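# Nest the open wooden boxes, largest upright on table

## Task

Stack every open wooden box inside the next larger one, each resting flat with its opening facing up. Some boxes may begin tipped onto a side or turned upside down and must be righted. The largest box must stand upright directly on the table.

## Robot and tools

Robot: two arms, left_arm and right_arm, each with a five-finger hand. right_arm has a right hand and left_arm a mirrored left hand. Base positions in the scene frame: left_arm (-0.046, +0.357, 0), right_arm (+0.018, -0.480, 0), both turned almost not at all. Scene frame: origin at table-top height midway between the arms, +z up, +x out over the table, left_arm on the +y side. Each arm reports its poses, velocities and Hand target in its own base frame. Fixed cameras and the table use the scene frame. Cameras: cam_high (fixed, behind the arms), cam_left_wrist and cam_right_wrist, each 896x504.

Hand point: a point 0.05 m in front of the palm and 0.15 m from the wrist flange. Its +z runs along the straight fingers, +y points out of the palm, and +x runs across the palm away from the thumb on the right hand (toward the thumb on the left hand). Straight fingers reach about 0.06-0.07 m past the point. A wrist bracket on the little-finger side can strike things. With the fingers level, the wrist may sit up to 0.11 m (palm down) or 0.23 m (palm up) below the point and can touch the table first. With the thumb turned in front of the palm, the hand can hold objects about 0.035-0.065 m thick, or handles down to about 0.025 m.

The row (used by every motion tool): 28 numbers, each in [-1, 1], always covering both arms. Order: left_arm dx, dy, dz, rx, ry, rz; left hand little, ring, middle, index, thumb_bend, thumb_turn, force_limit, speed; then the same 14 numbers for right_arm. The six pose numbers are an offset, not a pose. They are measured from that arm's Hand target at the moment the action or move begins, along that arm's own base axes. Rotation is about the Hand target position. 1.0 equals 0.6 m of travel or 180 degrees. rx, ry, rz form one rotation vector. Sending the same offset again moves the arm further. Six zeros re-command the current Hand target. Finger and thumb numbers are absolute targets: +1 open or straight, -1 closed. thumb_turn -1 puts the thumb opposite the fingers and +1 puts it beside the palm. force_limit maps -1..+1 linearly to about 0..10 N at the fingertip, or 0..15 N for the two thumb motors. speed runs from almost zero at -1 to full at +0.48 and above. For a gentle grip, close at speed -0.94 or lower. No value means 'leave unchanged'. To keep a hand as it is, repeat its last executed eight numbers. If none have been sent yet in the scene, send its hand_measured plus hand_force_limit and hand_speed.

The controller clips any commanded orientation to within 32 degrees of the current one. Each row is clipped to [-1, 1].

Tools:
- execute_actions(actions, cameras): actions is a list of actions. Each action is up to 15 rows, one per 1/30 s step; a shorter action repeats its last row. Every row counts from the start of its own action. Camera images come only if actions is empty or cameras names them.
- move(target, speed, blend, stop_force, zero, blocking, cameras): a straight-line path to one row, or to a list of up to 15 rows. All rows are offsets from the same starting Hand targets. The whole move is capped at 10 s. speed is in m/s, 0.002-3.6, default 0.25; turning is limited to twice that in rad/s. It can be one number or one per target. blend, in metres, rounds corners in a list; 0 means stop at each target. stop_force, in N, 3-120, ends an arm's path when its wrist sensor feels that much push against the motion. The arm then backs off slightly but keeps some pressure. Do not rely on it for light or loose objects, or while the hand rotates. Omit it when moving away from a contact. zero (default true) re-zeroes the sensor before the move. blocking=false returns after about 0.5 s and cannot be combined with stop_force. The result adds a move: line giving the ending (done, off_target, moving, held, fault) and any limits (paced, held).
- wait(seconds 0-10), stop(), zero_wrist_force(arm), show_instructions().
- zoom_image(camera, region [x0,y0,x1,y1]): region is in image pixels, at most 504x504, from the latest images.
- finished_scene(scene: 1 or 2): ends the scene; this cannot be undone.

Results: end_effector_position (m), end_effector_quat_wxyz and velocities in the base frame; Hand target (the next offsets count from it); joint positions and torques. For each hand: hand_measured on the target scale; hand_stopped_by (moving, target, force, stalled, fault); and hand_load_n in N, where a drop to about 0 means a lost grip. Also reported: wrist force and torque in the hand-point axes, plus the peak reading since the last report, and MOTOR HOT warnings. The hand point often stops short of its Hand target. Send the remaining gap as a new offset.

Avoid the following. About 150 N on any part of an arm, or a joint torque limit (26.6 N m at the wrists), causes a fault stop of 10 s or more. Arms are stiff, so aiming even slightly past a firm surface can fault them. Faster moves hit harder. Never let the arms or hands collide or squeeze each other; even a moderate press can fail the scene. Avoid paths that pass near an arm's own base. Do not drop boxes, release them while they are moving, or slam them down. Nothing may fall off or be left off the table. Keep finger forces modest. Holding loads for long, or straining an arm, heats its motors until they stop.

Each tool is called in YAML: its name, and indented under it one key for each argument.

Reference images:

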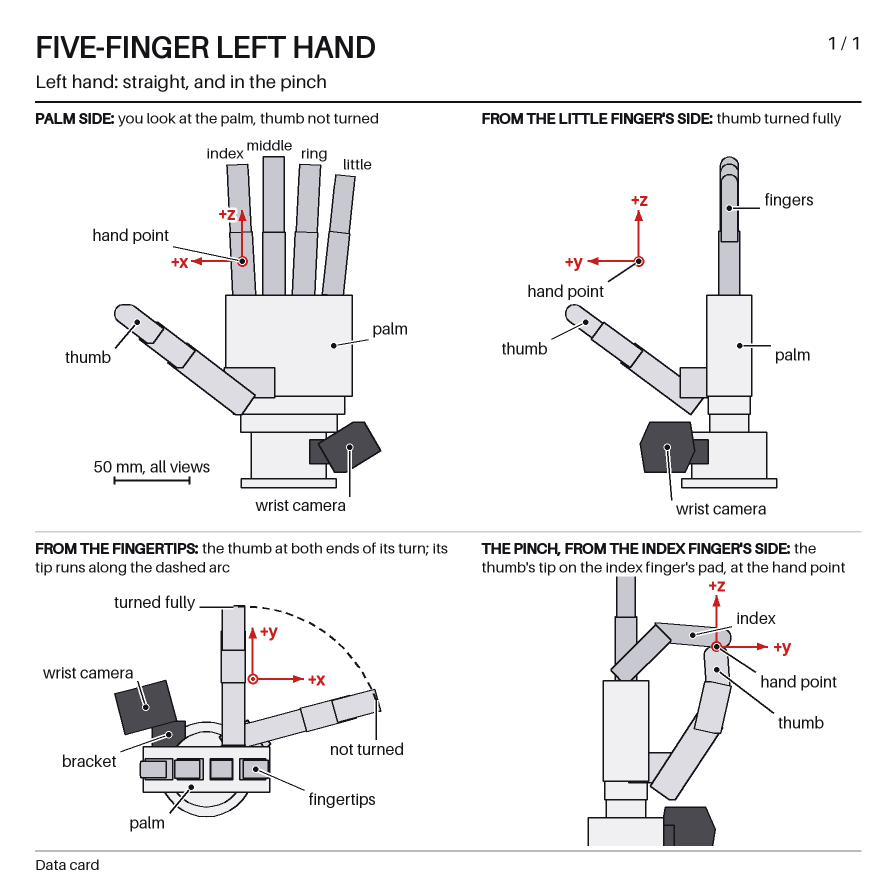

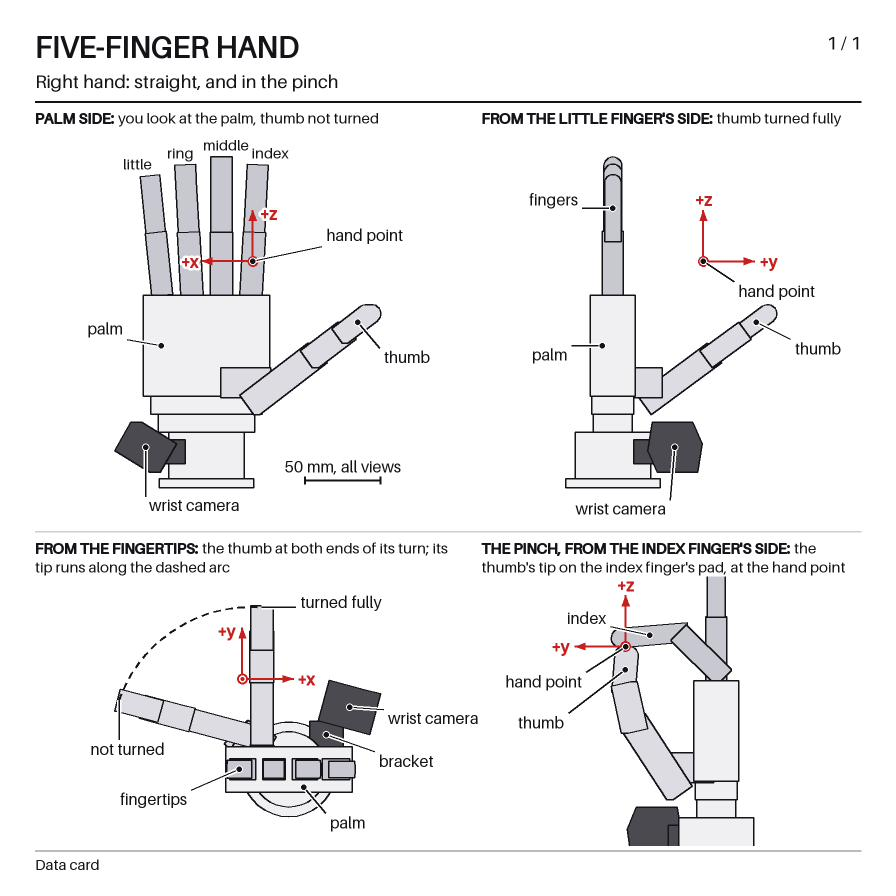

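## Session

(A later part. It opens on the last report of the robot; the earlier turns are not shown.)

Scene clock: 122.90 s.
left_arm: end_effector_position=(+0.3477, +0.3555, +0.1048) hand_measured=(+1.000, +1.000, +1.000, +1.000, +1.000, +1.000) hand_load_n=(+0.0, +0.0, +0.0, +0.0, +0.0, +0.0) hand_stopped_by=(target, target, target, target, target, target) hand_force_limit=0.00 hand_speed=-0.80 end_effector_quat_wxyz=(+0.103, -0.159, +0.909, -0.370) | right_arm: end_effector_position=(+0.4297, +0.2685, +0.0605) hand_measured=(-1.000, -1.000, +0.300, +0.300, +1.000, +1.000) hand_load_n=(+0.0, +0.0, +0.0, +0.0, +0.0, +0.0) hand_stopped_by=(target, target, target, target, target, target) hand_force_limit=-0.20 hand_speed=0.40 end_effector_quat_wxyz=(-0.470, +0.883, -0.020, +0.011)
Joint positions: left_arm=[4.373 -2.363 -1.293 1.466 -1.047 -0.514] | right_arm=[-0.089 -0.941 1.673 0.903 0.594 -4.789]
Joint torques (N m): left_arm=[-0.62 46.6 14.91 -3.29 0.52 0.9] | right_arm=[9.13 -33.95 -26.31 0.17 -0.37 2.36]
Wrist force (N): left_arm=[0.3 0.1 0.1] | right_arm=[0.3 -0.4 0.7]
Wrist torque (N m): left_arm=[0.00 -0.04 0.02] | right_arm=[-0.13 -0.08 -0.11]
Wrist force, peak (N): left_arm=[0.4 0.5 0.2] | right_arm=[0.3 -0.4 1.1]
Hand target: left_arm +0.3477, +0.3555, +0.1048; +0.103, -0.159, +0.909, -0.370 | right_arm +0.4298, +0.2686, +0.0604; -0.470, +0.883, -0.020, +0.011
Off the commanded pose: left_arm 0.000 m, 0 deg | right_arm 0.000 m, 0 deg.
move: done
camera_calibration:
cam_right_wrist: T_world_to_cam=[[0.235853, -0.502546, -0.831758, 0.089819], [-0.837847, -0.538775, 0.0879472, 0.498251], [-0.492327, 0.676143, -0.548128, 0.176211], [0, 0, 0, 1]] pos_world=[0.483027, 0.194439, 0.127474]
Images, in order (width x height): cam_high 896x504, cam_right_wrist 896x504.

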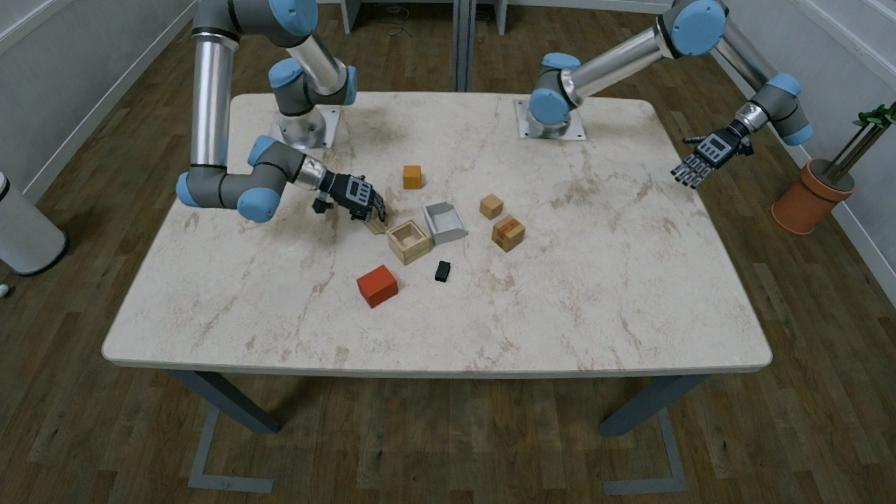

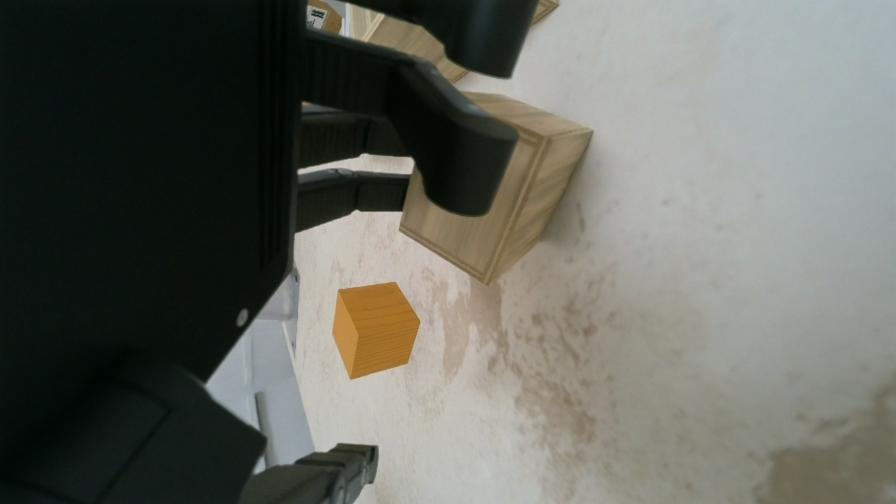

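move:
  target:
    - [0,0,0,0,0,0,1,1,1,1,1,1,0.0,-0.8,-0.0013,-0.0285,0.0013,0,0,0,-1,-1,0.3,0.3,1,1,-0.2,0.4]
    - [0,0,0,0,0,0,1,1,1,1,1,1,0.0,-0.8,-0.0025,-0.0563,-0.0048,0,0,0,-1,-1,0.3,0.3,1,1,-0.2,0.4]
  cameras: ["cam_right_wrist","cam_high"]
  speed: 0.04
  blend: [0.003,0]

zoom_image:
  camera: "cam_high"
  region: [350, 180, 440, 275]

Scene clock: 124.87 s.
left_arm: end_effector_position=(+0.3477, +0.3555, +0.1048) hand_measured=(+1.000, +1.000, +1.000, +1.000, +1.000, +1.000) hand_load_n=(+0.0, +0.0, +0.0, +0.0, +0.0, +0.0) hand_stopped_by=(target, target, target, target, target, target) hand_force_limit=0.00 hand_speed=-0.80 end_effector_quat_wxyz=(+0.103, -0.159, +0.909, -0.370) | right_arm: end_effector_position=(+0.4282, +0.2348, +0.0574) hand_measured=(-1.000, -1.000, +0.300, +0.300, +1.000, +1.000) hand_load_n=(+0.0, +0.0, +0.0, +0.0, +0.0, -0.5) hand_stopped_by=(target, target, target, target, target, target) hand_force_limit=-0.20 hand_speed=0.40 end_effector_quat_wxyz=(-0.470, +0.883, -0.021, +0.010)
Joint positions: left_arm=[4.373 -2.363 -1.293 1.466 -1.047 -0.514] | right_arm=[-0.166 -0.933 1.708 0.973 0.604 -4.925]
Joint torques (N m): left_arm=[-0.64 46.93 15.07 -3.47 0.56 0.88] | right_arm=[8.96 -46.05 -24.25 0.53 -2.25 1.82]
Wrist force (N): left_arm=[0.1 0.0 -0.2] | right_arm=[0.2 -0.4 0.6]
Wrist torque (N m): left_arm=[0.02 -0.02 0.00] | right_arm=[-0.09 -0.04 -0.09]
Wrist force, peak (N): left_arm=[0.4 0.3 0.1] | right_arm=[0.1 -0.6 1.1]
Hand target: left_arm +0.3477, +0.3555, +0.1048; +0.103, -0.159, +0.909, -0.370 | right_arm +0.4283, +0.2348, +0.0576; -0.470, +0.883, -0.020, +0.011
Off the commanded pose: left_arm 0.000 m, 0 deg | right_arm 0.000 m, 0 deg.
move: done
camera_calibration:
cam_right_wrist: T_world_to_cam=[[0.235514, -0.502604, -0.831818, 0.0708383], [-0.837803, -0.538779, 0.0883342, 0.479041], [-0.492564, 0.676096, -0.547974, 0.196661], [0, 0, 0, 1]] pos_world=[0.481527, 0.160739, 0.124374]
Images, in order (width x height): cam_high 896x504, cam_right_wrist 896x504.

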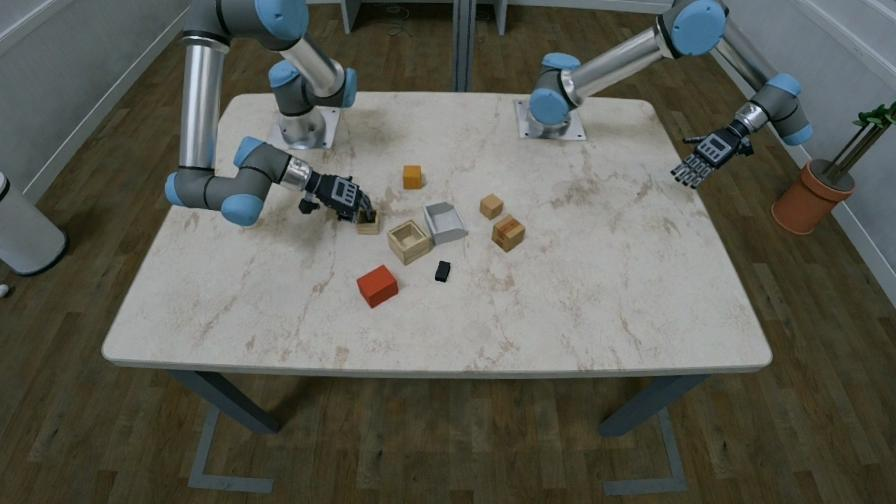

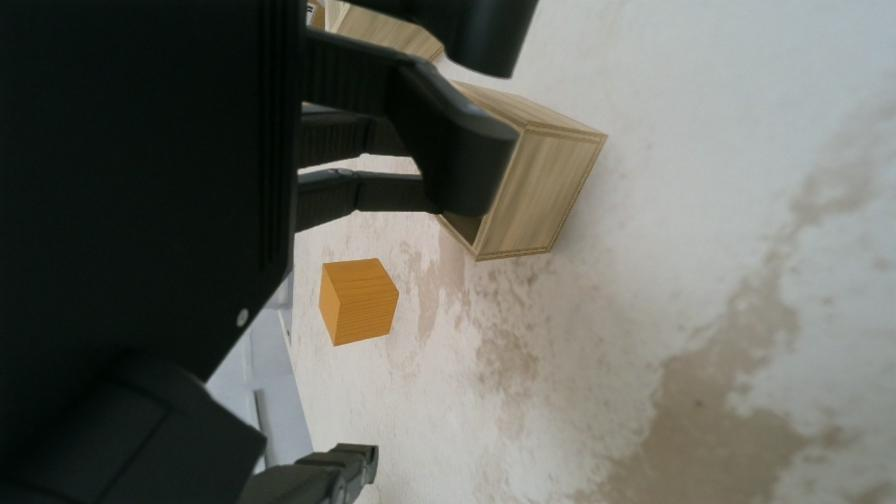

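Scaled by 5.305 from the camera's 896x504 image, which has a finer 1280x720 frame.

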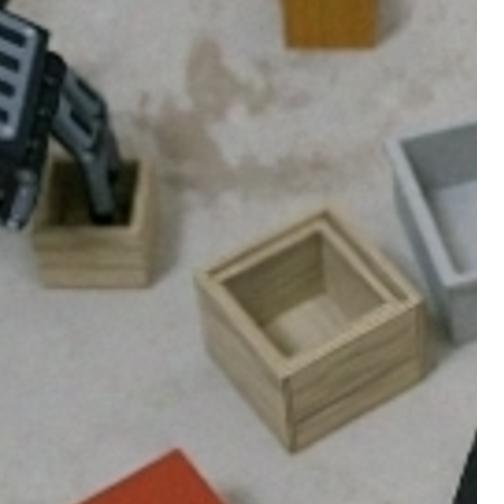

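move:
  target:
    - [0,0,0,0,0,0,1,1,1,1,1,1,0.0,-0.8,0,0,0.1043,0,0,0,-1,-1,0.3,0.3,1,1,-0.2,0.4]
    - [0,0,0,0,0,0,1,1,1,1,1,1,0.0,-0.8,0.0087,0.068,0.1043,0,0,0.0172,-1,-1,0.15,0.15,1,-1,-0.2,0.4]
  cameras: ["cam_right_wrist","cam_high"]
  speed: 0.2

zoom_image:
  camera: "cam_high"
  region: [345, 180, 435, 270]

zoom_image:
  camera: "cam_right_wrist"
  region: [520, 80, 800, 340]

Scene clock: 130.30 s.
left_arm: end_effector_position=(+0.3477, +0.3555, +0.1048) hand_measured=(+1.000, +1.000, +1.000, +1.000, +1.000, +1.000) hand_load_n=(+0.0, +0.0, +0.0, +0.0, +0.0, -0.5) hand_stopped_by=(target, target, target, target, target, target) hand_force_limit=0.00 hand_speed=-0.80 end_effector_quat_wxyz=(+0.103, -0.159, +0.909, -0.370) | right_arm: end_effector_position=(+0.4335, +0.2756, +0.1201) hand_measured=(-1.000, -1.000, +0.150, +0.150, +1.000, -1.000) hand_load_n=(+0.0, +0.0, +0.0, +0.0, +0.0, +0.0) hand_stopped_by=(target, target, target, target, target, target) hand_force_limit=-0.20 hand_speed=0.40 end_effector_quat_wxyz=(-0.470, +0.883, +0.004, -0.002)
Joint positions: left_arm=[4.373 -2.363 -1.293 1.466 -1.047 -0.514] | right_arm=[-0.068 -0.993 1.588 1.088 0.597 -4.848]
Joint torques (N m): left_arm=[-1.45 46.97 13.58 -3.56 0.54 0.86] | right_arm=[9.6 -51.4 -26.85 2.83 0.36 2.3]
Wrist force (N): left_arm=[0.1 0.3 0.2] | right_arm=[0.0 -0.4 0.5]
Wrist torque (N m): left_arm=[0.03 -0.02 0.00] | right_arm=[-0.15 -0.02 0.03]
Wrist force, peak (N): left_arm=[0.4 0.3 0.3] | right_arm=[0.0 -1.5 2.1]
Hand target: left_arm +0.3477, +0.3555, +0.1048; +0.103, -0.159, +0.909, -0.370 | right_arm +0.4335, +0.2756, +0.1201; -0.470, +0.883, +0.004, -0.002
Off the commanded pose: left_arm 0.000 m, 0 deg | right_arm 0.000 m, 0 deg.
move: done
camera_calibration:
cam_right_wrist: T_world_to_cam=[[0.262815, -0.489002, -0.831749, 0.126713], [-0.807446, -0.583365, 0.0878363, 0.499162], [-0.528165, 0.648508, -0.54816, 0.229176], [0, 0, 0, 1]] pos_world=[0.490787, 0.204534, 0.187174]
Images, in order (width x height): cam_high 896x504, cam_right_wrist 896x504.

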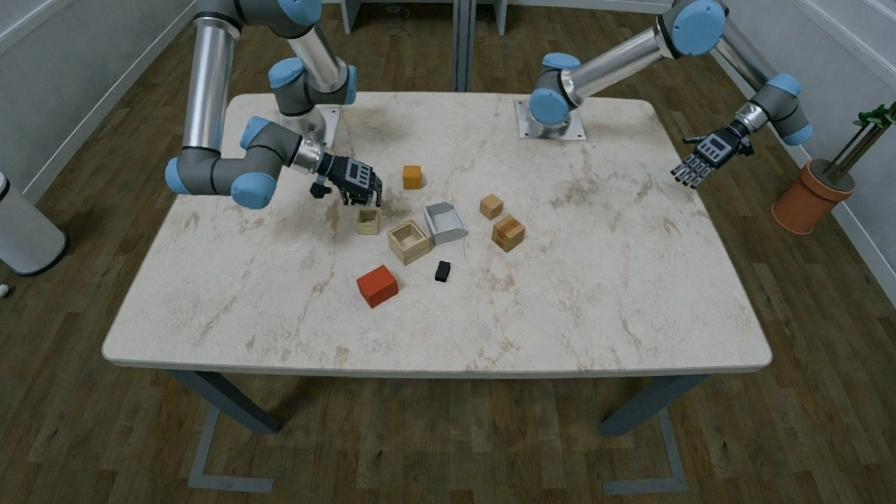

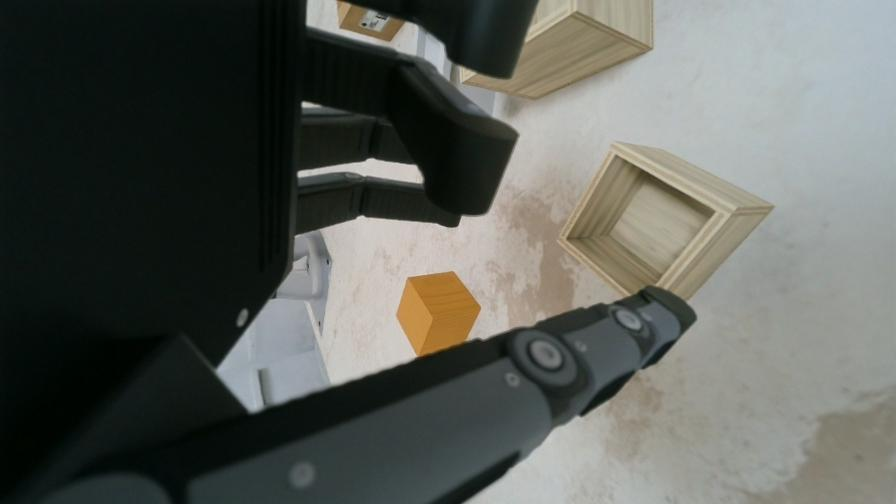

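Scaled by 5.600 from the camera's 896x504 image, which has a finer 1280x720 frame.

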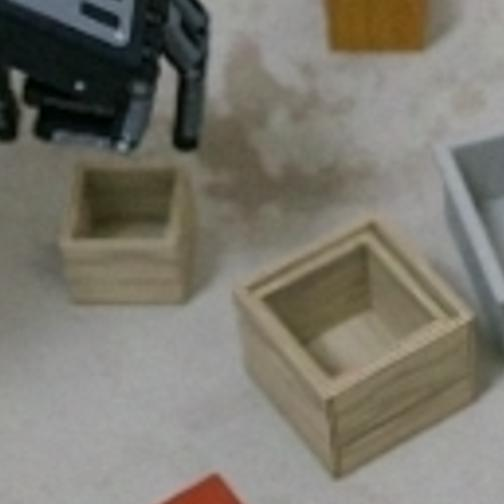

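Scaled by 1.800 from the camera's 896x504 image, which has a finer 1280x720 frame.

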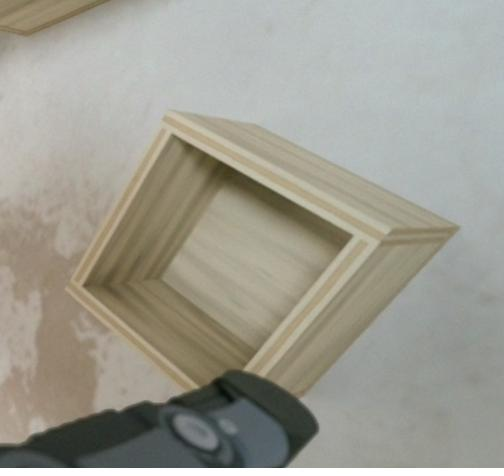

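move:
  target:
    - [0,0,0,0,0,0,1,1,1,1,1,1,0.0,-0.8,-0.0025,-0.0007,-0.03,0,0,-0.0139,-1,-1,0.15,0.15,1,-1,-0.2,0.4]
    - [0,0,0,0,0,0,1,1,1,1,1,1,0.0,-0.8,-0.0025,-0.0007,-0.12,0,0,-0.0139,-1,-1,0.15,0.15,1,-1,-0.2,0.4]
  speed: 0.1
  stop_force: 5

move:
  target:
    - [0,0,0,0,0,0,1,1,1,1,1,1,0.0,-0.8,0,0,0,0,0,0,-1,-1,0.15,0.15,0.4,-1,-0.4,-0.7]

move:
  target:
    - [0,0,0,0,0,0,1,1,1,1,1,1,0.0,-0.8,0,0,0,0,0,0,-1,-1,0.0,0.0,0.4,-1,-0.4,-0.8]
  cameras: ["cam_right_wrist"]

Scene clock: 134.43 s.
left_arm: end_effector_position=(+0.3477, +0.3555, +0.1048) hand_measured=(+1.000, +1.000, +1.000, +1.000, +1.000, +1.000) hand_load_n=(+0.0, +0.0, +0.0, +0.0, +0.0, +0.0) hand_stopped_by=(target, target, target, target, target, target) hand_force_limit=0.00 hand_speed=-0.80 end_effector_quat_wxyz=(+0.103, -0.159, +0.909, -0.370) | right_arm: end_effector_position=(+0.4320, +0.2752, +0.0481) hand_measured=(-1.000, -1.000, +0.150, +0.150, +1.000, -1.000) hand_load_n=(+0.0, +0.0, +0.0, +0.0, +0.0, +0.0) hand_stopped_by=(target, target, target, target, target, target) hand_force_limit=-0.20 hand_speed=0.40 end_effector_quat_wxyz=(-0.470, +0.883, -0.016, +0.008)
Joint positions: left_arm=[4.373 -2.363 -1.293 1.466 -1.047 -0.514] | right_arm=[-0.073 -0.913 1.659 0.88 0.594 -4.779]
Joint torques (N m): left_arm=[-0.42 46 13.89 -3.4 0.55 0.78] | right_arm=[9.38 -45.33 -25.3 0.2 -1.81 -0.48]
Wrist force (N): left_arm=[0.2 -0.1 0.1] | right_arm=[0.0 -0.4 0.8]
Wrist torque (N m): left_arm=[-0.02 -0.03 0.01] | right_arm=[-0.14 -0.04 -0.09]
Wrist force, peak (N): left_arm=[0.4 0.5 0.0] | right_arm=[0.3 0.6 1.3]
Hand target: left_arm +0.3477, +0.3555, +0.1048; +0.103, -0.159, +0.909, -0.370 | right_arm +0.4320, +0.2752, +0.0481; -0.470, +0.883, -0.016, +0.008
Off the commanded pose: left_arm 0.000 m, 0 deg | right_arm 0.000 m, 0 deg.
move: done

Scene clock: 135.40 s.
left_arm: end_effector_position=(+0.3477, +0.3555, +0.1048) hand_measured=(+1.000, +1.000, +1.000, +1.000, +1.000, +1.000) hand_load_n=(+0.0, +0.0, +0.0, +0.0, +0.0, +0.0) hand_stopped_by=(target, target, target, target, target, target) hand_force_limit=0.00 hand_speed=-0.80 end_effector_quat_wxyz=(+0.103, -0.159, +0.909, -0.370) | right_arm: end_effector_position=(+0.4320, +0.2752, +0.0481) hand_measured=(-1.000, -1.000, +0.150, +0.150, +0.704, -1.000) hand_load_n=(+0.0, +0.0, +5.0, +0.5, +5.5, +1.5) hand_stopped_by=(target, target, target, target, force, target) hand_force_limit=-0.40 hand_speed=-0.70 end_effector_quat_wxyz=(-0.470, +0.883, -0.016, +0.008)
Joint positions: left_arm=[4.373 -2.363 -1.293 1.466 -1.047 -0.514] | right_arm=[-0.073 -0.913 1.659 0.88 0.594 -4.779]
Joint torques (N m): left_arm=[-1.94 46.45 15.65 -3.25 0.57 1.02] | right_arm=[9.52 -43.1 -24.69 0.42 -3.13 -2.03]
Wrist force (N): left_arm=[0.2 0.0 0.0] | right_arm=[0.2 -1.5 0.0]
Wrist torque (N m): left_arm=[0.00 -0.04 0.02] | right_arm=[-0.13 -0.07 -0.09]
Wrist force, peak (N): left_arm=[0.5 0.0 0.2] | right_arm=[0.3 -1.6 0.3]
Hand target: left_arm +0.3477, +0.3555, +0.1048; +0.103, -0.159, +0.909, -0.370 | right_arm +0.4320, +0.2752, +0.0481; -0.470, +0.883, -0.016, +0.008
Off the commanded pose: left_arm 0.000 m, 0 deg | right_arm 0.000 m, 0 deg.
move: done

Scene clock: 135.90 s.
left_arm: end_effector_position=(+0.3477, +0.3555, +0.1048) hand_measured=(+1.000, +1.000, +1.000, +1.000, +1.000, +1.000) hand_load_n=(+0.0, +0.0, +0.0, +0.0, +0.0, -0.5) hand_stopped_by=(target, target, target, target, target, target) hand_force_limit=0.00 hand_speed=-0.80 end_effector_quat_wxyz=(+0.103, -0.159, +0.909, -0.370) | right_arm: end_effector_position=(+0.4320, +0.2752, +0.0481) hand_measured=(-1.000, -1.000, +0.150, +0.134, +0.706, -1.000) hand_load_n=(+0.0, +0.0, +2.5, +6.0, +8.5, -1.0) hand_stopped_by=(target, target, force, force, force, target) hand_force_limit=-0.40 hand_speed=-0.80 end_effector_quat_wxyz=(-0.470, +0.883, -0.016, +0.008)
Joint positions: left_arm=[4.373 -2.363 -1.293 1.466 -1.047 -0.514] | right_arm=[-0.073 -0.913 1.659 0.88 0.594 -4.779]
Joint torques (N m): left_arm=[-1.16 46.49 14.72 -3.39 0.62 1] | right_arm=[9.43 -40.61 -24.35 0.53 -3.06 -2.14]
Wrist force (N): left_arm=[-0.1 0.3 0.0] | right_arm=[0.2 -0.6 0.4]
Wrist torque (N m): left_arm=[0.03 0.01 -0.01] | right_arm=[-0.10 -0.08 -0.08]
Wrist force, peak (N): left_arm=[0.0 0.4 0.0] | right_arm=[0.1 -1.3 0.4]
Hand target: left_arm +0.3477, +0.3555, +0.1048; +0.103, -0.159, +0.909, -0.370 | right_arm +0.4320, +0.2752, +0.0481; -0.470, +0.883, -0.016, +0.008
Off the commanded pose: left_arm 0.000 m, 0 deg | right_arm 0.000 m, 0 deg.
move: done
camera_calibration:
cam_right_wrist: T_world_to_cam=[[0.241198, -0.500019, -0.831748, 0.0793681], [-0.832214, -0.547462, 0.0877834, 0.504834], [-0.499244, 0.671019, -0.548169, 0.170524], [0, 0, 0, 1]] pos_world=[0.486119, 0.201638, 0.115174]
Images, in order (width x height): cam_right_wrist 896x504.

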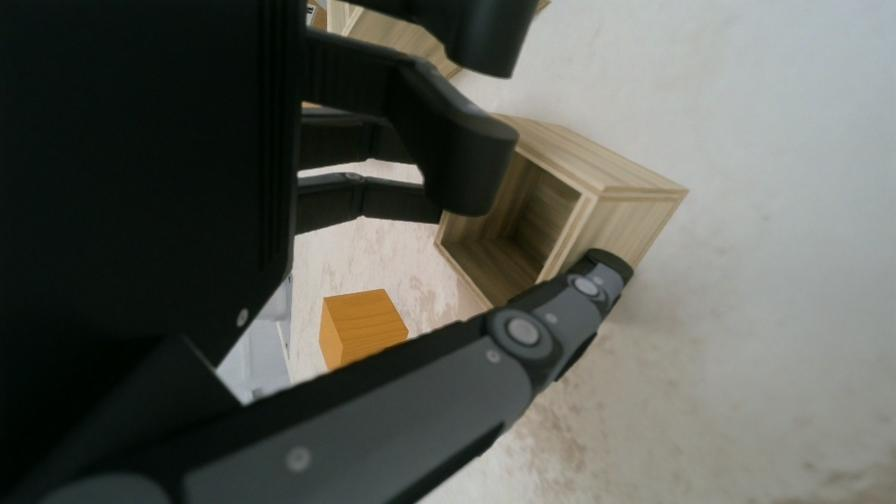

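move:
  target:
    - [0,0,0,0,0,0,1,1,1,1,1,1,0.0,-0.8,0,0,0.17,0,0,0,-1,-1,0.0,0.0,0.4,-1,-0.4,-0.8]
    - [0,0,0,0,0,0,1,1,1,1,1,1,0.0,-0.8,0.1235,0.165,0.17,0,0,0.2056,-1,-1,0.0,0.0,0.4,-1,-0.4,-0.8]
    - [0,0,0,0,0,0,1,1,1,1,1,1,0.0,-0.8,0.1235,0.165,0.1248,0,0,0.2056,1,1,0.0,0.0,0.4,-1,-0.4,-0.2]
  cameras: ["cam_right_wrist","cam_high"]
  speed: [0.15,0.25,0.1]
  blend: [0.02,0.01,0]

zoom_image:
  camera: "cam_high"
  region: [380, 190, 440, 270]

zoom_image:
  camera: "cam_right_wrist"
  region: [420, 60, 820, 400]

Scene clock: 141.33 s.
left_arm: end_effector_position=(+0.3477, +0.3555, +0.1048) hand_measured=(+1.000, +1.000, +1.000, +1.000, +1.000, +1.000) hand_load_n=(+0.0, +0.0, +0.0, +0.0, +0.0, +0.0) hand_stopped_by=(target, target, target, target, target, target) hand_force_limit=0.00 hand_speed=-0.80 end_effector_quat_wxyz=(+0.103, -0.159, +0.909, -0.370) | right_arm: end_effector_position=(+0.5061, +0.3742, +0.1230) hand_measured=(+1.000, +1.000, +0.150, +0.134, +0.706, -1.000) hand_load_n=(+0.0, +0.0, +5.5, +3.5, +9.5, +1.5) hand_stopped_by=(target, target, force, force, force, target) hand_force_limit=-0.40 hand_speed=-0.20 end_effector_quat_wxyz=(-0.448, +0.842, +0.265, -0.141)
Joint positions: left_arm=[4.373 -2.363 -1.293 1.466 -1.047 -0.514] | right_arm=[0.179 -0.501 0.777 1.851 0.718 -5.402]
Joint torques (N m): left_arm=[-1.06 45.41 14.1 -3.61 0.61 1] | right_arm=[-10.13 -70.47 -28.32 1.52 -2.74 -2.28]
Wrist force (N): left_arm=[0.2 0.1 0.1] | right_arm=[0.0 -0.2 0.3]
Wrist torque (N m): left_arm=[0.00 -0.03 0.01] | right_arm=[-0.10 -0.02 -0.14]
Wrist force, peak (N): left_arm=[0.2 0.5 0.0] | right_arm=[0.3 1.0 1.7]
Hand target: left_arm +0.3477, +0.3555, +0.1048; +0.103, -0.159, +0.909, -0.370 | right_arm +0.5061, +0.3742, +0.1230; -0.448, +0.842, +0.265, -0.141
Off the commanded pose: left_arm 0.000 m, 0 deg | right_arm 0.000 m, 0 deg.
move: done
camera_calibration:
cam_right_wrist: T_world_to_cam=[[0.493605, -0.254095, -0.831739, -0.046555], [-0.334988, -0.938123, 0.0877931, 0.508673], [-0.802582, 0.235287, -0.548181, 0.498656], [0, 0, 0, 1]] pos_world=[0.593591, 0.348041, 0.189974]
Images, in order (width x height): cam_high 896x504, cam_right_wrist 896x504.

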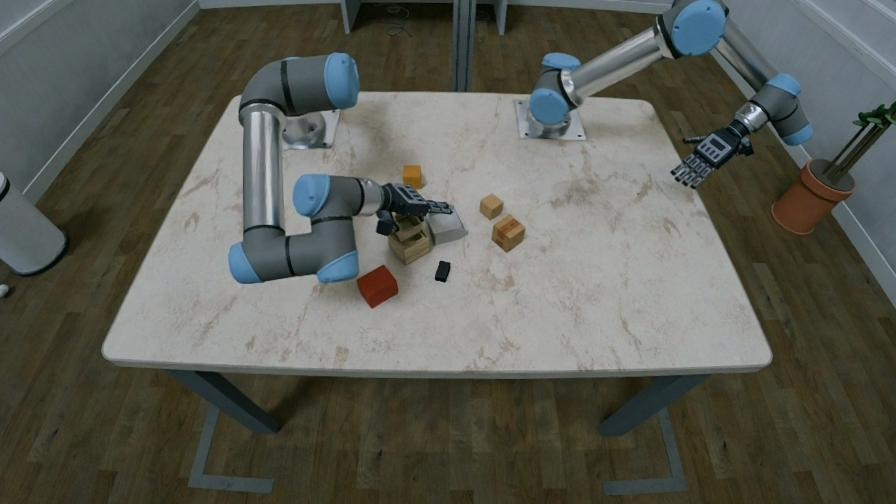

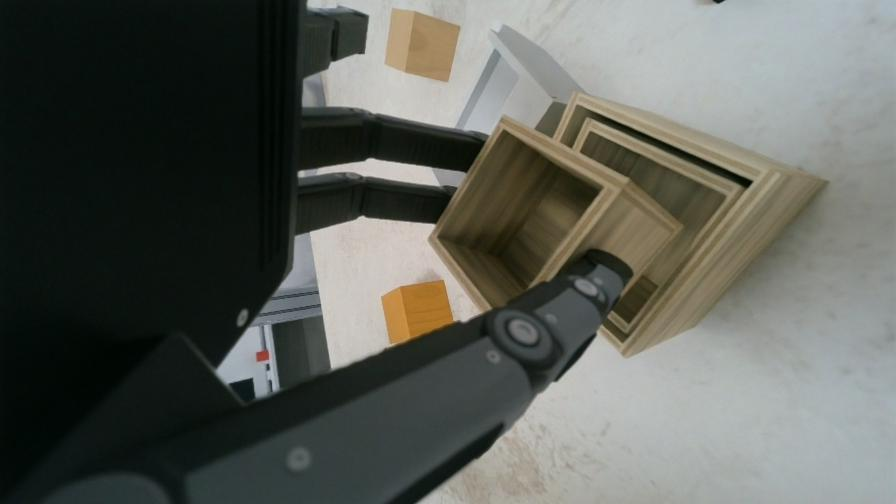

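Scaled by 6.300 from the camera's 896x504 image, which has a finer 1280x720 frame.

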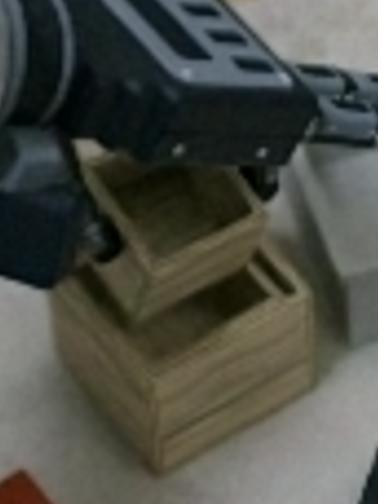

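Scaled by 1.260 from the camera's 896x504 image, which has a finer 1280x720 frame.

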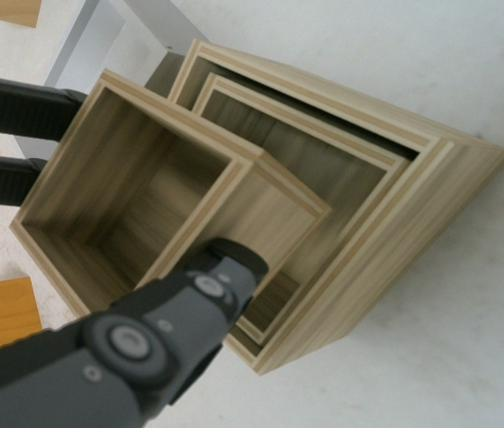

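move:
  target:
    - [0,0,0,0,0,0,1,1,1,1,1,1,0.0,-0.8,0,0,0.03,0,0,0,1,1,0.0,0.0,0.4,-1,-0.4,-0.2]
    - [0,0,0,0,0,0,1,1,1,1,1,1,0.0,-0.8,-0.11,-0.2,0,0,0,0,1,1,0.0,0.0,0.4,-1,-0.4,-0.2]
    - [0,0,0,0,0,0,1,1,1,1,1,1,0.0,-0.8,-0.11,-0.2,-0.09,0,0,0,1,1,0.0,0.0,0.4,-1,-0.4,-0.2]
  speed: [0.15,0.25,0.15]
  blend: [0.015,0.02,0]

move:
  target:
    - [0,0,0,0,0,0,1,1,1,1,1,1,0.0,-0.8,0,0,-0.036,0,0,0,1,1,0.0,0.0,0.4,-1,-0.4,-0.2]
  cameras: ["cam_right_wrist","cam_high"]
  speed: 0.025
  stop_force: 8

Scene clock: 146.77 s.
left_arm: end_effector_position=(+0.3477, +0.3555, +0.1048) hand_measured=(+1.000, +1.000, +1.000, +1.000, +1.000, +1.000) hand_load_n=(+0.0, +0.0, +0.0, +0.0, +0.0, +0.0) hand_stopped_by=(target, target, target, target, target, target) hand_force_limit=0.00 hand_speed=-0.80 end_effector_quat_wxyz=(+0.103, -0.159, +0.909, -0.370) | right_arm: end_effector_position=(+0.4401, +0.2542, +0.0691) hand_measured=(+1.000, +1.000, +0.150, +0.134, +0.706, -1.000) hand_load_n=(+0.0, -0.5, +5.5, +3.5, +9.5, +1.5) hand_stopped_by=(target, target, force, force, force, target) hand_force_limit=-0.40 hand_speed=-0.20 end_effector_quat_wxyz=(-0.448, +0.842, +0.265, -0.141)
Joint positions: left_arm=[4.373 -2.363 -1.293 1.466 -1.047 -0.514] | right_arm=[-0.007 -0.688 1.341 1.627 0.828 -5.616]
Joint torques (N m): left_arm=[-1.25 46.25 14.72 -3.49 0.55 0.93] | right_arm=[6.24 -49.36 -27.32 2.55 -3.1 2.32]
Wrist force (N): left_arm=[0.1 0.2 0.0] | right_arm=[0.0 -0.2 1.1]
Wrist torque (N m): left_arm=[0.03 -0.02 0.00] | right_arm=[-0.17 -0.04 -0.11]
Wrist force, peak (N): left_arm=[0.0 0.6 0.2] | right_arm=[1.7 -2.1 0.4]
Hand target: left_arm +0.3477, +0.3555, +0.1048; +0.103, -0.159, +0.909, -0.370 | right_arm +0.4401, +0.2542, +0.0690; -0.448, +0.842, +0.265, -0.141
Off the commanded pose: left_arm 0.000 m, 0 deg | right_arm 0.000 m, 0 deg.
move: done; blend cut to 0.009 m at target 1

Scene clock: 148.63 s.
left_arm: end_effector_position=(+0.3477, +0.3555, +0.1048) hand_measured=(+1.000, +1.000, +1.000, +1.000, +1.000, +1.000) hand_load_n=(+0.0, +0.0, +0.0, +0.0, +0.0, +0.0) hand_stopped_by=(target, target, target, target, target, target) hand_force_limit=0.00 hand_speed=-0.80 end_effector_quat_wxyz=(+0.103, -0.159, +0.909, -0.370) | right_arm: end_effector_position=(+0.4401, +0.2542, +0.0474) hand_measured=(+1.000, +1.000, +0.150, +0.134, +0.706, -1.000) hand_load_n=(+0.0, +0.0, +3.5, +4.5, +8.5, +0.0) hand_stopped_by=(target, target, force, force, force, target) hand_force_limit=-0.40 hand_speed=-0.20 end_effector_quat_wxyz=(-0.448, +0.842, +0.265, -0.141)
Joint positions: left_arm=[4.373 -2.363 -1.293 1.466 -1.047 -0.514] | right_arm=[-0.007 -0.655 1.344 1.592 0.828 -5.616]
Joint torques (N m): left_arm=[-0.3 45.75 14.64 -3.37 0.69 0.88] | right_arm=[9.62 -61.8 -9.32 4.84 -2.6 2.02]
Wrist force (N): left_arm=[0.0 0.2 0.0] | right_arm=[-0.1 -0.5 0.6]
Wrist torque (N m): left_arm=[0.04 -0.01 0.00] | right_arm=[-0.19 -0.01 -0.15]
Wrist force, peak (N): left_arm=[0.3 -0.2 0.4] | right_arm=[-1.1 -4.1 -1.3]
Hand target: left_arm +0.3477, +0.3555, +0.1048; +0.103, -0.159, +0.909, -0.370 | right_arm +0.4401, +0.2542, +0.0474; -0.448, +0.842, +0.265, -0.141
Off the commanded pose: left_arm 0.000 m, 0 deg | right_arm 0.000 m, 0 deg.
move: done
camera_calibration:
cam_right_wrist: T_world_to_cam=[[0.493564, -0.254084, -0.831766, -0.107277], [-0.334962, -0.938131, 0.0878117, 0.380578], [-0.802617, 0.235269, -0.548137, 0.432415], [0, 0, 0, 1]] pos_world=[0.527491, 0.228041, 0.114374]
Images, in order (width x height): cam_high 896x504, cam_right_wrist 896x504.

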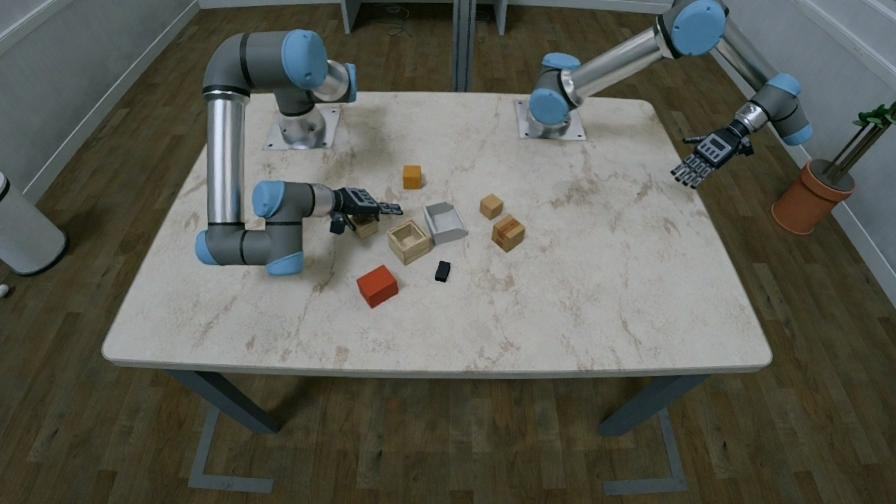

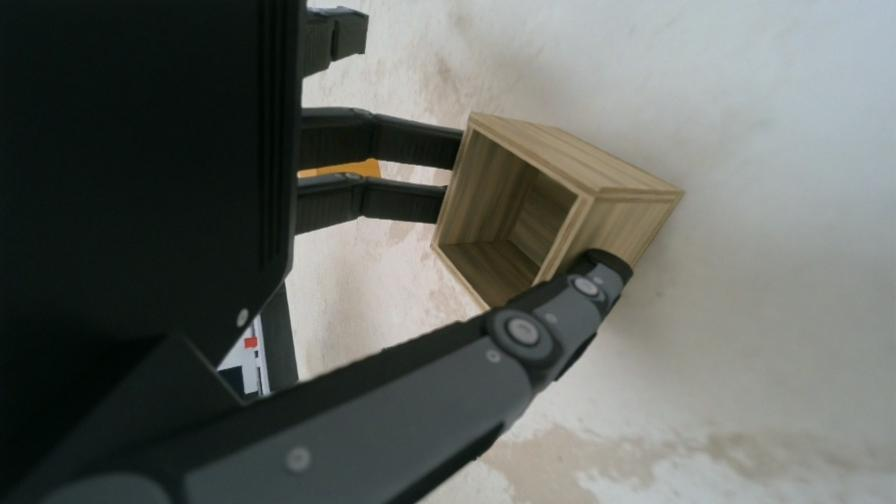

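move:
  target:
    - [0,0,0,0,0,0,1,1,1,1,1,1,0.0,-0.8,0,0,0.14,0,0,0,1,1,0.0,0.0,0.4,-1,-0.4,-0.2]
    - [0,0,0,0,0,0,1,1,1,1,1,1,0.0,-0.8,0.1125,0.197,0.16,0,0,0.005,1,1,0.0,0.0,0.4,-1,-0.4,-0.2]
    - [0,0,0,0,0,0,1,1,1,1,1,1,0.0,-0.8,0.1125,0.197,0.1043,0,0,0.005,1,1,0.0,0.0,0.4,-1,-0.4,-0.2]
  cameras: ["cam_right_wrist","cam_high"]
  speed: [0.15,0.25,0.1]
  blend: [0.02,0.01,0]

zoom_image:
  camera: "cam_high"
  region: [385, 205, 435, 265]

zoom_image:
  camera: "cam_right_wrist"
  region: [520, 70, 800, 350]

Scene clock: 153.50 s.
left_arm: end_effector_position=(+0.3477, +0.3555, +0.1048) hand_measured=(+1.000, +1.000, +1.000, +1.000, +1.000, +1.000) hand_load_n=(+0.0, +0.0, +0.0, +0.0, +0.0, +0.0) hand_stopped_by=(target, target, target, target, target, target) hand_force_limit=0.00 hand_speed=-0.80 end_effector_quat_wxyz=(+0.103, -0.159, +0.909, -0.370) | right_arm: end_effector_position=(+0.5076, +0.3724, +0.1100) hand_measured=(+1.000, +1.000, +0.150, +0.134, +0.706, -1.000) hand_load_n=(+0.0, +0.0, +3.5, +4.5, +8.0, +0.0) hand_stopped_by=(target, target, force, force, force, target) hand_force_limit=-0.40 hand_speed=-0.20 end_effector_quat_wxyz=(-0.447, +0.840, +0.272, -0.145)
Joint positions: left_arm=[4.373 -2.363 -1.293 1.466 -1.047 -0.514] | right_arm=[0.178 -0.48 0.772 1.851 0.727 -5.423]
Joint torques (N m): left_arm=[0.19 46.53 14.2 -3.39 0.55 0.82] | right_arm=[-0.21 -68.33 -30.44 3.83 -3.51 2.39]
Wrist force (N): left_arm=[0.0 0.3 0.1] | right_arm=[0.2 -0.4 0.6]
Wrist torque (N m): left_arm=[0.04 0.01 -0.01] | right_arm=[-0.15 -0.05 -0.01]
Wrist force, peak (N): left_arm=[0.5 0.4 0.0] | right_arm=[1.1 -2.1 0.8]
Hand target: left_arm +0.3477, +0.3555, +0.1048; +0.103, -0.159, +0.909, -0.370 | right_arm +0.5076, +0.3724, +0.1100; -0.447, +0.840, +0.272, -0.145
Off the commanded pose: left_arm 0.000 m, 0 deg | right_arm 0.000 m, 0 deg.
move: done
camera_calibration:
cam_right_wrist: T_world_to_cam=[[0.497281, -0.246346, -0.831881, -0.0632376], [-0.320187, -0.943265, 0.087929, 0.502888], [-0.806345, 0.222632, -0.547945, 0.499683], [0, 0, 0, 1]] pos_world=[0.595382, 0.347533, 0.176974]
Images, in order (width x height): cam_high 896x504, cam_right_wrist 896x504.

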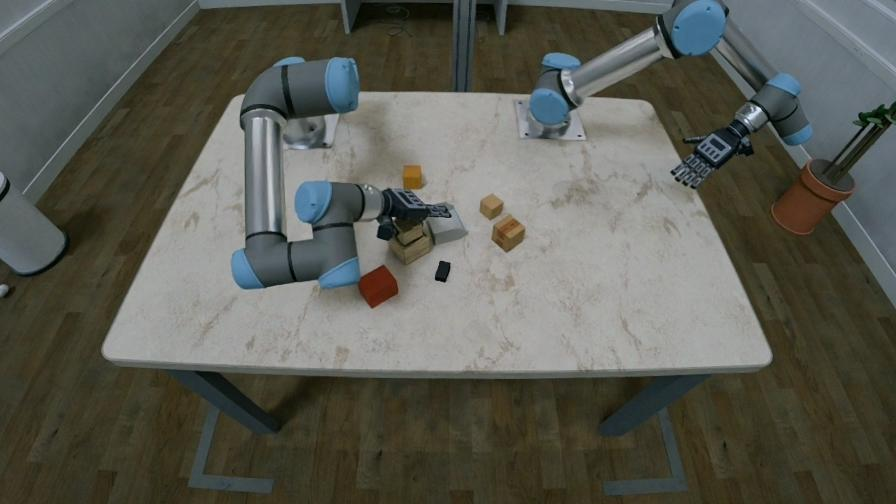

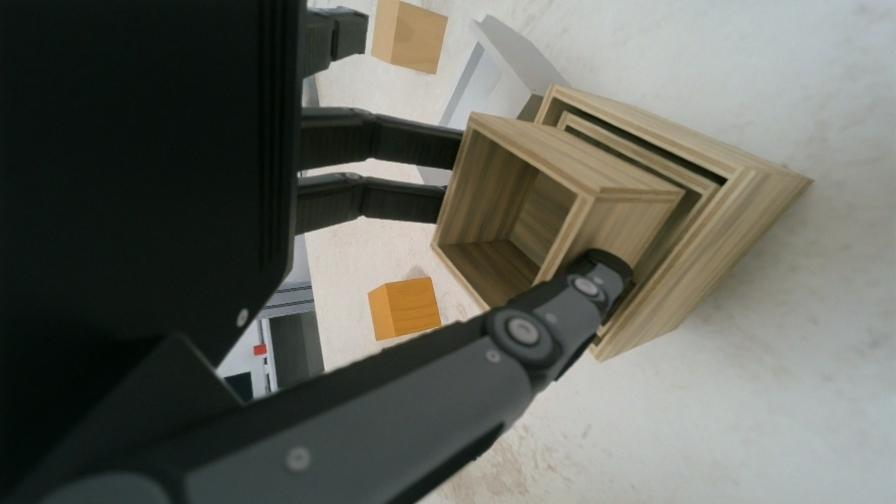

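Scaled by 8.400 from the camera's 896x504 image, which has a finer 1280x720 frame.

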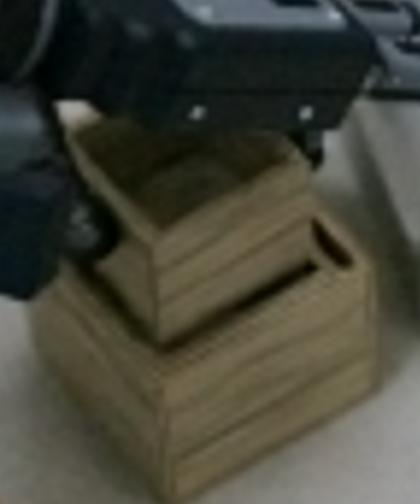

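Scaled by 1.800 from the camera's 896x504 image, which has a finer 1280x720 frame.

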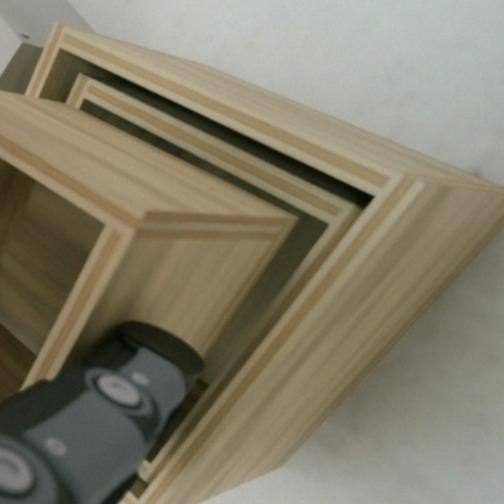

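zoom_image:
  camera: "cam_high"
  region: [388, 225, 428, 265]

zoom_image:
  camera: "cam_right_wrist"
  region: [540, 90, 740, 290]

Scaled by 12.600 from the camera's 896x504 image, which has a finer 1280x720 frame.

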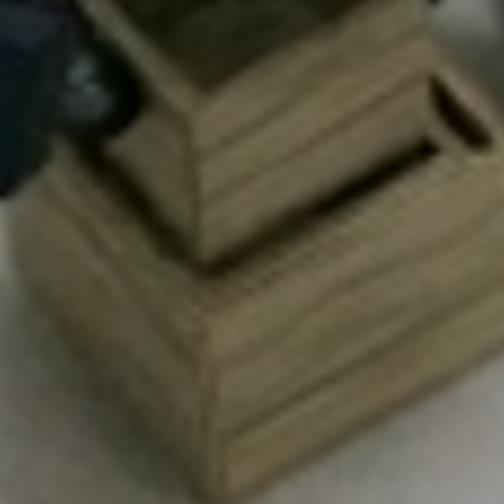

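Scaled by 2.520 from the camera's 896x504 image, which has a finer 1280x720 frame.

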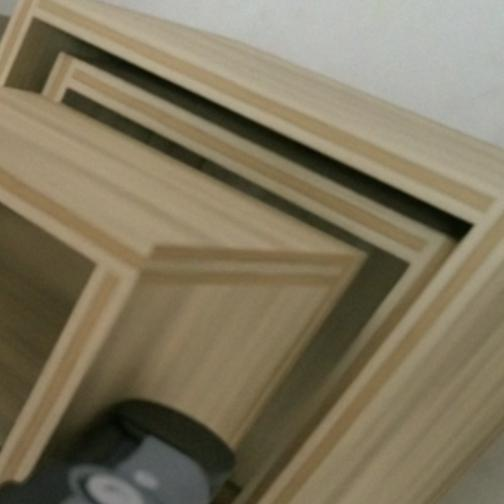

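move:
  target:
    - [0,0,0,0,0,0,1,1,1,1,1,1,0.0,-0.8,-0.0037,0.0003,0,0,0,0,1,1,0.0,0.0,0.4,-1,-0.4,-0.2]
    - [0,0,0,0,0,0,1,1,1,1,1,1,0.0,-0.8,-0.0037,0.0003,-0.012,0,0,0,1,1,0.0,0.0,0.4,-1,-0.4,-0.2]
  cameras: ["cam_right_wrist","cam_high"]
  speed: 0.02
  stop_force: 3

zoom_image:
  camera: "cam_high"
  region: [388, 225, 428, 265]

zoom_image:
  camera: "cam_right_wrist"
  region: [540, 70, 760, 290]

Scene clock: 164.47 s.
left_arm: end_effector_position=(+0.3477, +0.3555, +0.1048) hand_measured=(+1.000, +1.000, +1.000, +1.000, +1.000, +1.000) hand_load_n=(-0.5, +0.0, +0.0, +0.0, +0.0, +0.0) hand_stopped_by=(target, target, target, target, target, target) hand_force_limit=0.00 hand_speed=-0.80 end_effector_quat_wxyz=(+0.103, -0.159, +0.909, -0.370) | right_arm: end_effector_position=(+0.5054, +0.3726, +0.1028) hand_measured=(+1.000, +1.000, +0.150, +0.134, +0.706, -1.000) hand_load_n=(+0.0, +0.0, +3.5, +4.0, +8.5, +0.0) hand_stopped_by=(target, target, force, force, force, target) hand_force_limit=-0.40 hand_speed=-0.20 end_effector_quat_wxyz=(-0.447, +0.840, +0.272, -0.145)
Joint positions: left_arm=[4.373 -2.363 -1.293 1.466 -1.047 -0.514] | right_arm=[0.179 -0.479 0.79 1.831 0.726 -5.422]
Joint torques (N m): left_arm=[-0.86 45.68 13.61 -3.39 0.59 1.02] | right_arm=[-8.54 -70.72 -29.49 4.79 -0.16 -2.21]
Wrist force (N): left_arm=[0.2 0.0 0.0] | right_arm=[0.1 -0.2 0.3]
Wrist torque (N m): left_arm=[-0.01 -0.03 0.01] | right_arm=[-0.11 -0.03 -0.13]
Wrist force, peak (N): left_arm=[0.3 0.3 0.3] | right_arm=[0.0 -0.6 0.6]
Hand target: left_arm +0.3477, +0.3555, +0.1048; +0.103, -0.159, +0.909, -0.370 | right_arm +0.5054, +0.3726, +0.1028; -0.447, +0.840, +0.272, -0.145
Off the commanded pose: left_arm 0.000 m, 0 deg | right_arm 0.000 m, 0 deg.
move: done
camera_calibration:
cam_right_wrist: T_world_to_cam=[[0.497523, -0.246325, -0.831742, -0.0682335], [-0.32021, -0.943268, 0.0878141, 0.503134], [-0.806187, 0.222643, -0.548173, 0.493839], [0, 0, 0, 1]] pos_world=[0.593183, 0.347833, 0.169774]
Images, in order (width x height): cam_high 896x504, cam_right_wrist 896x504.

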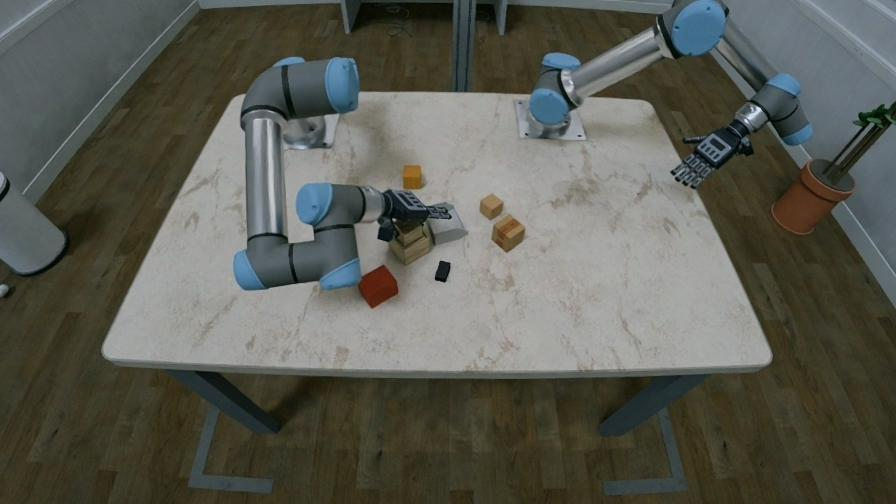

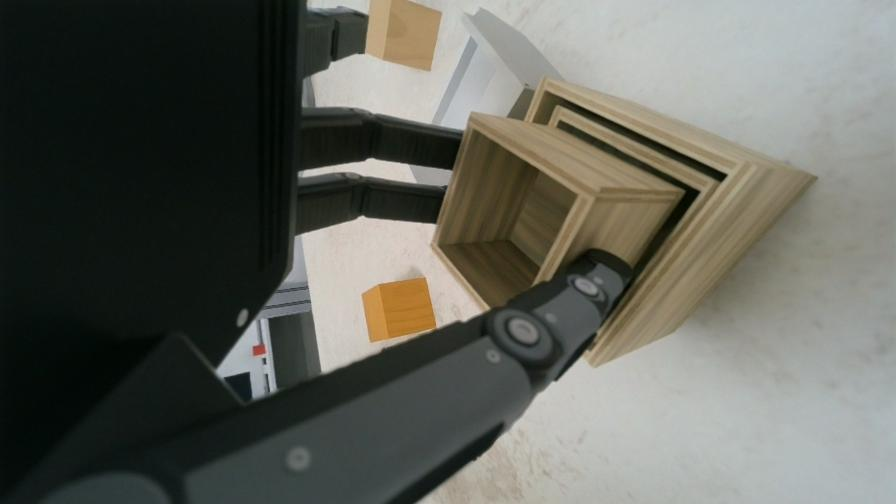

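Scaled by 12.600 from the camera's 896x504 image, which has a finer 1280x720 frame.

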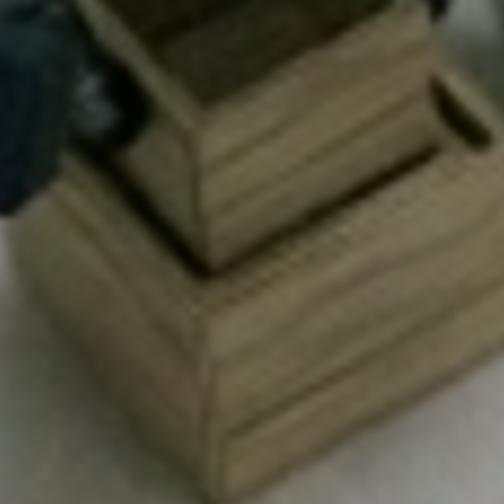

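Scaled by 2.291 from the camera's 896x504 image, which has a finer 1280x720 frame.

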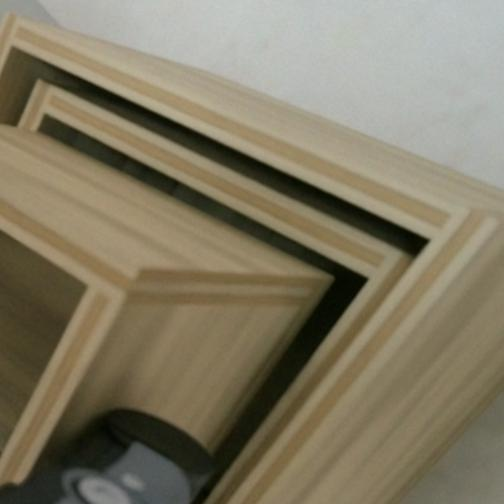

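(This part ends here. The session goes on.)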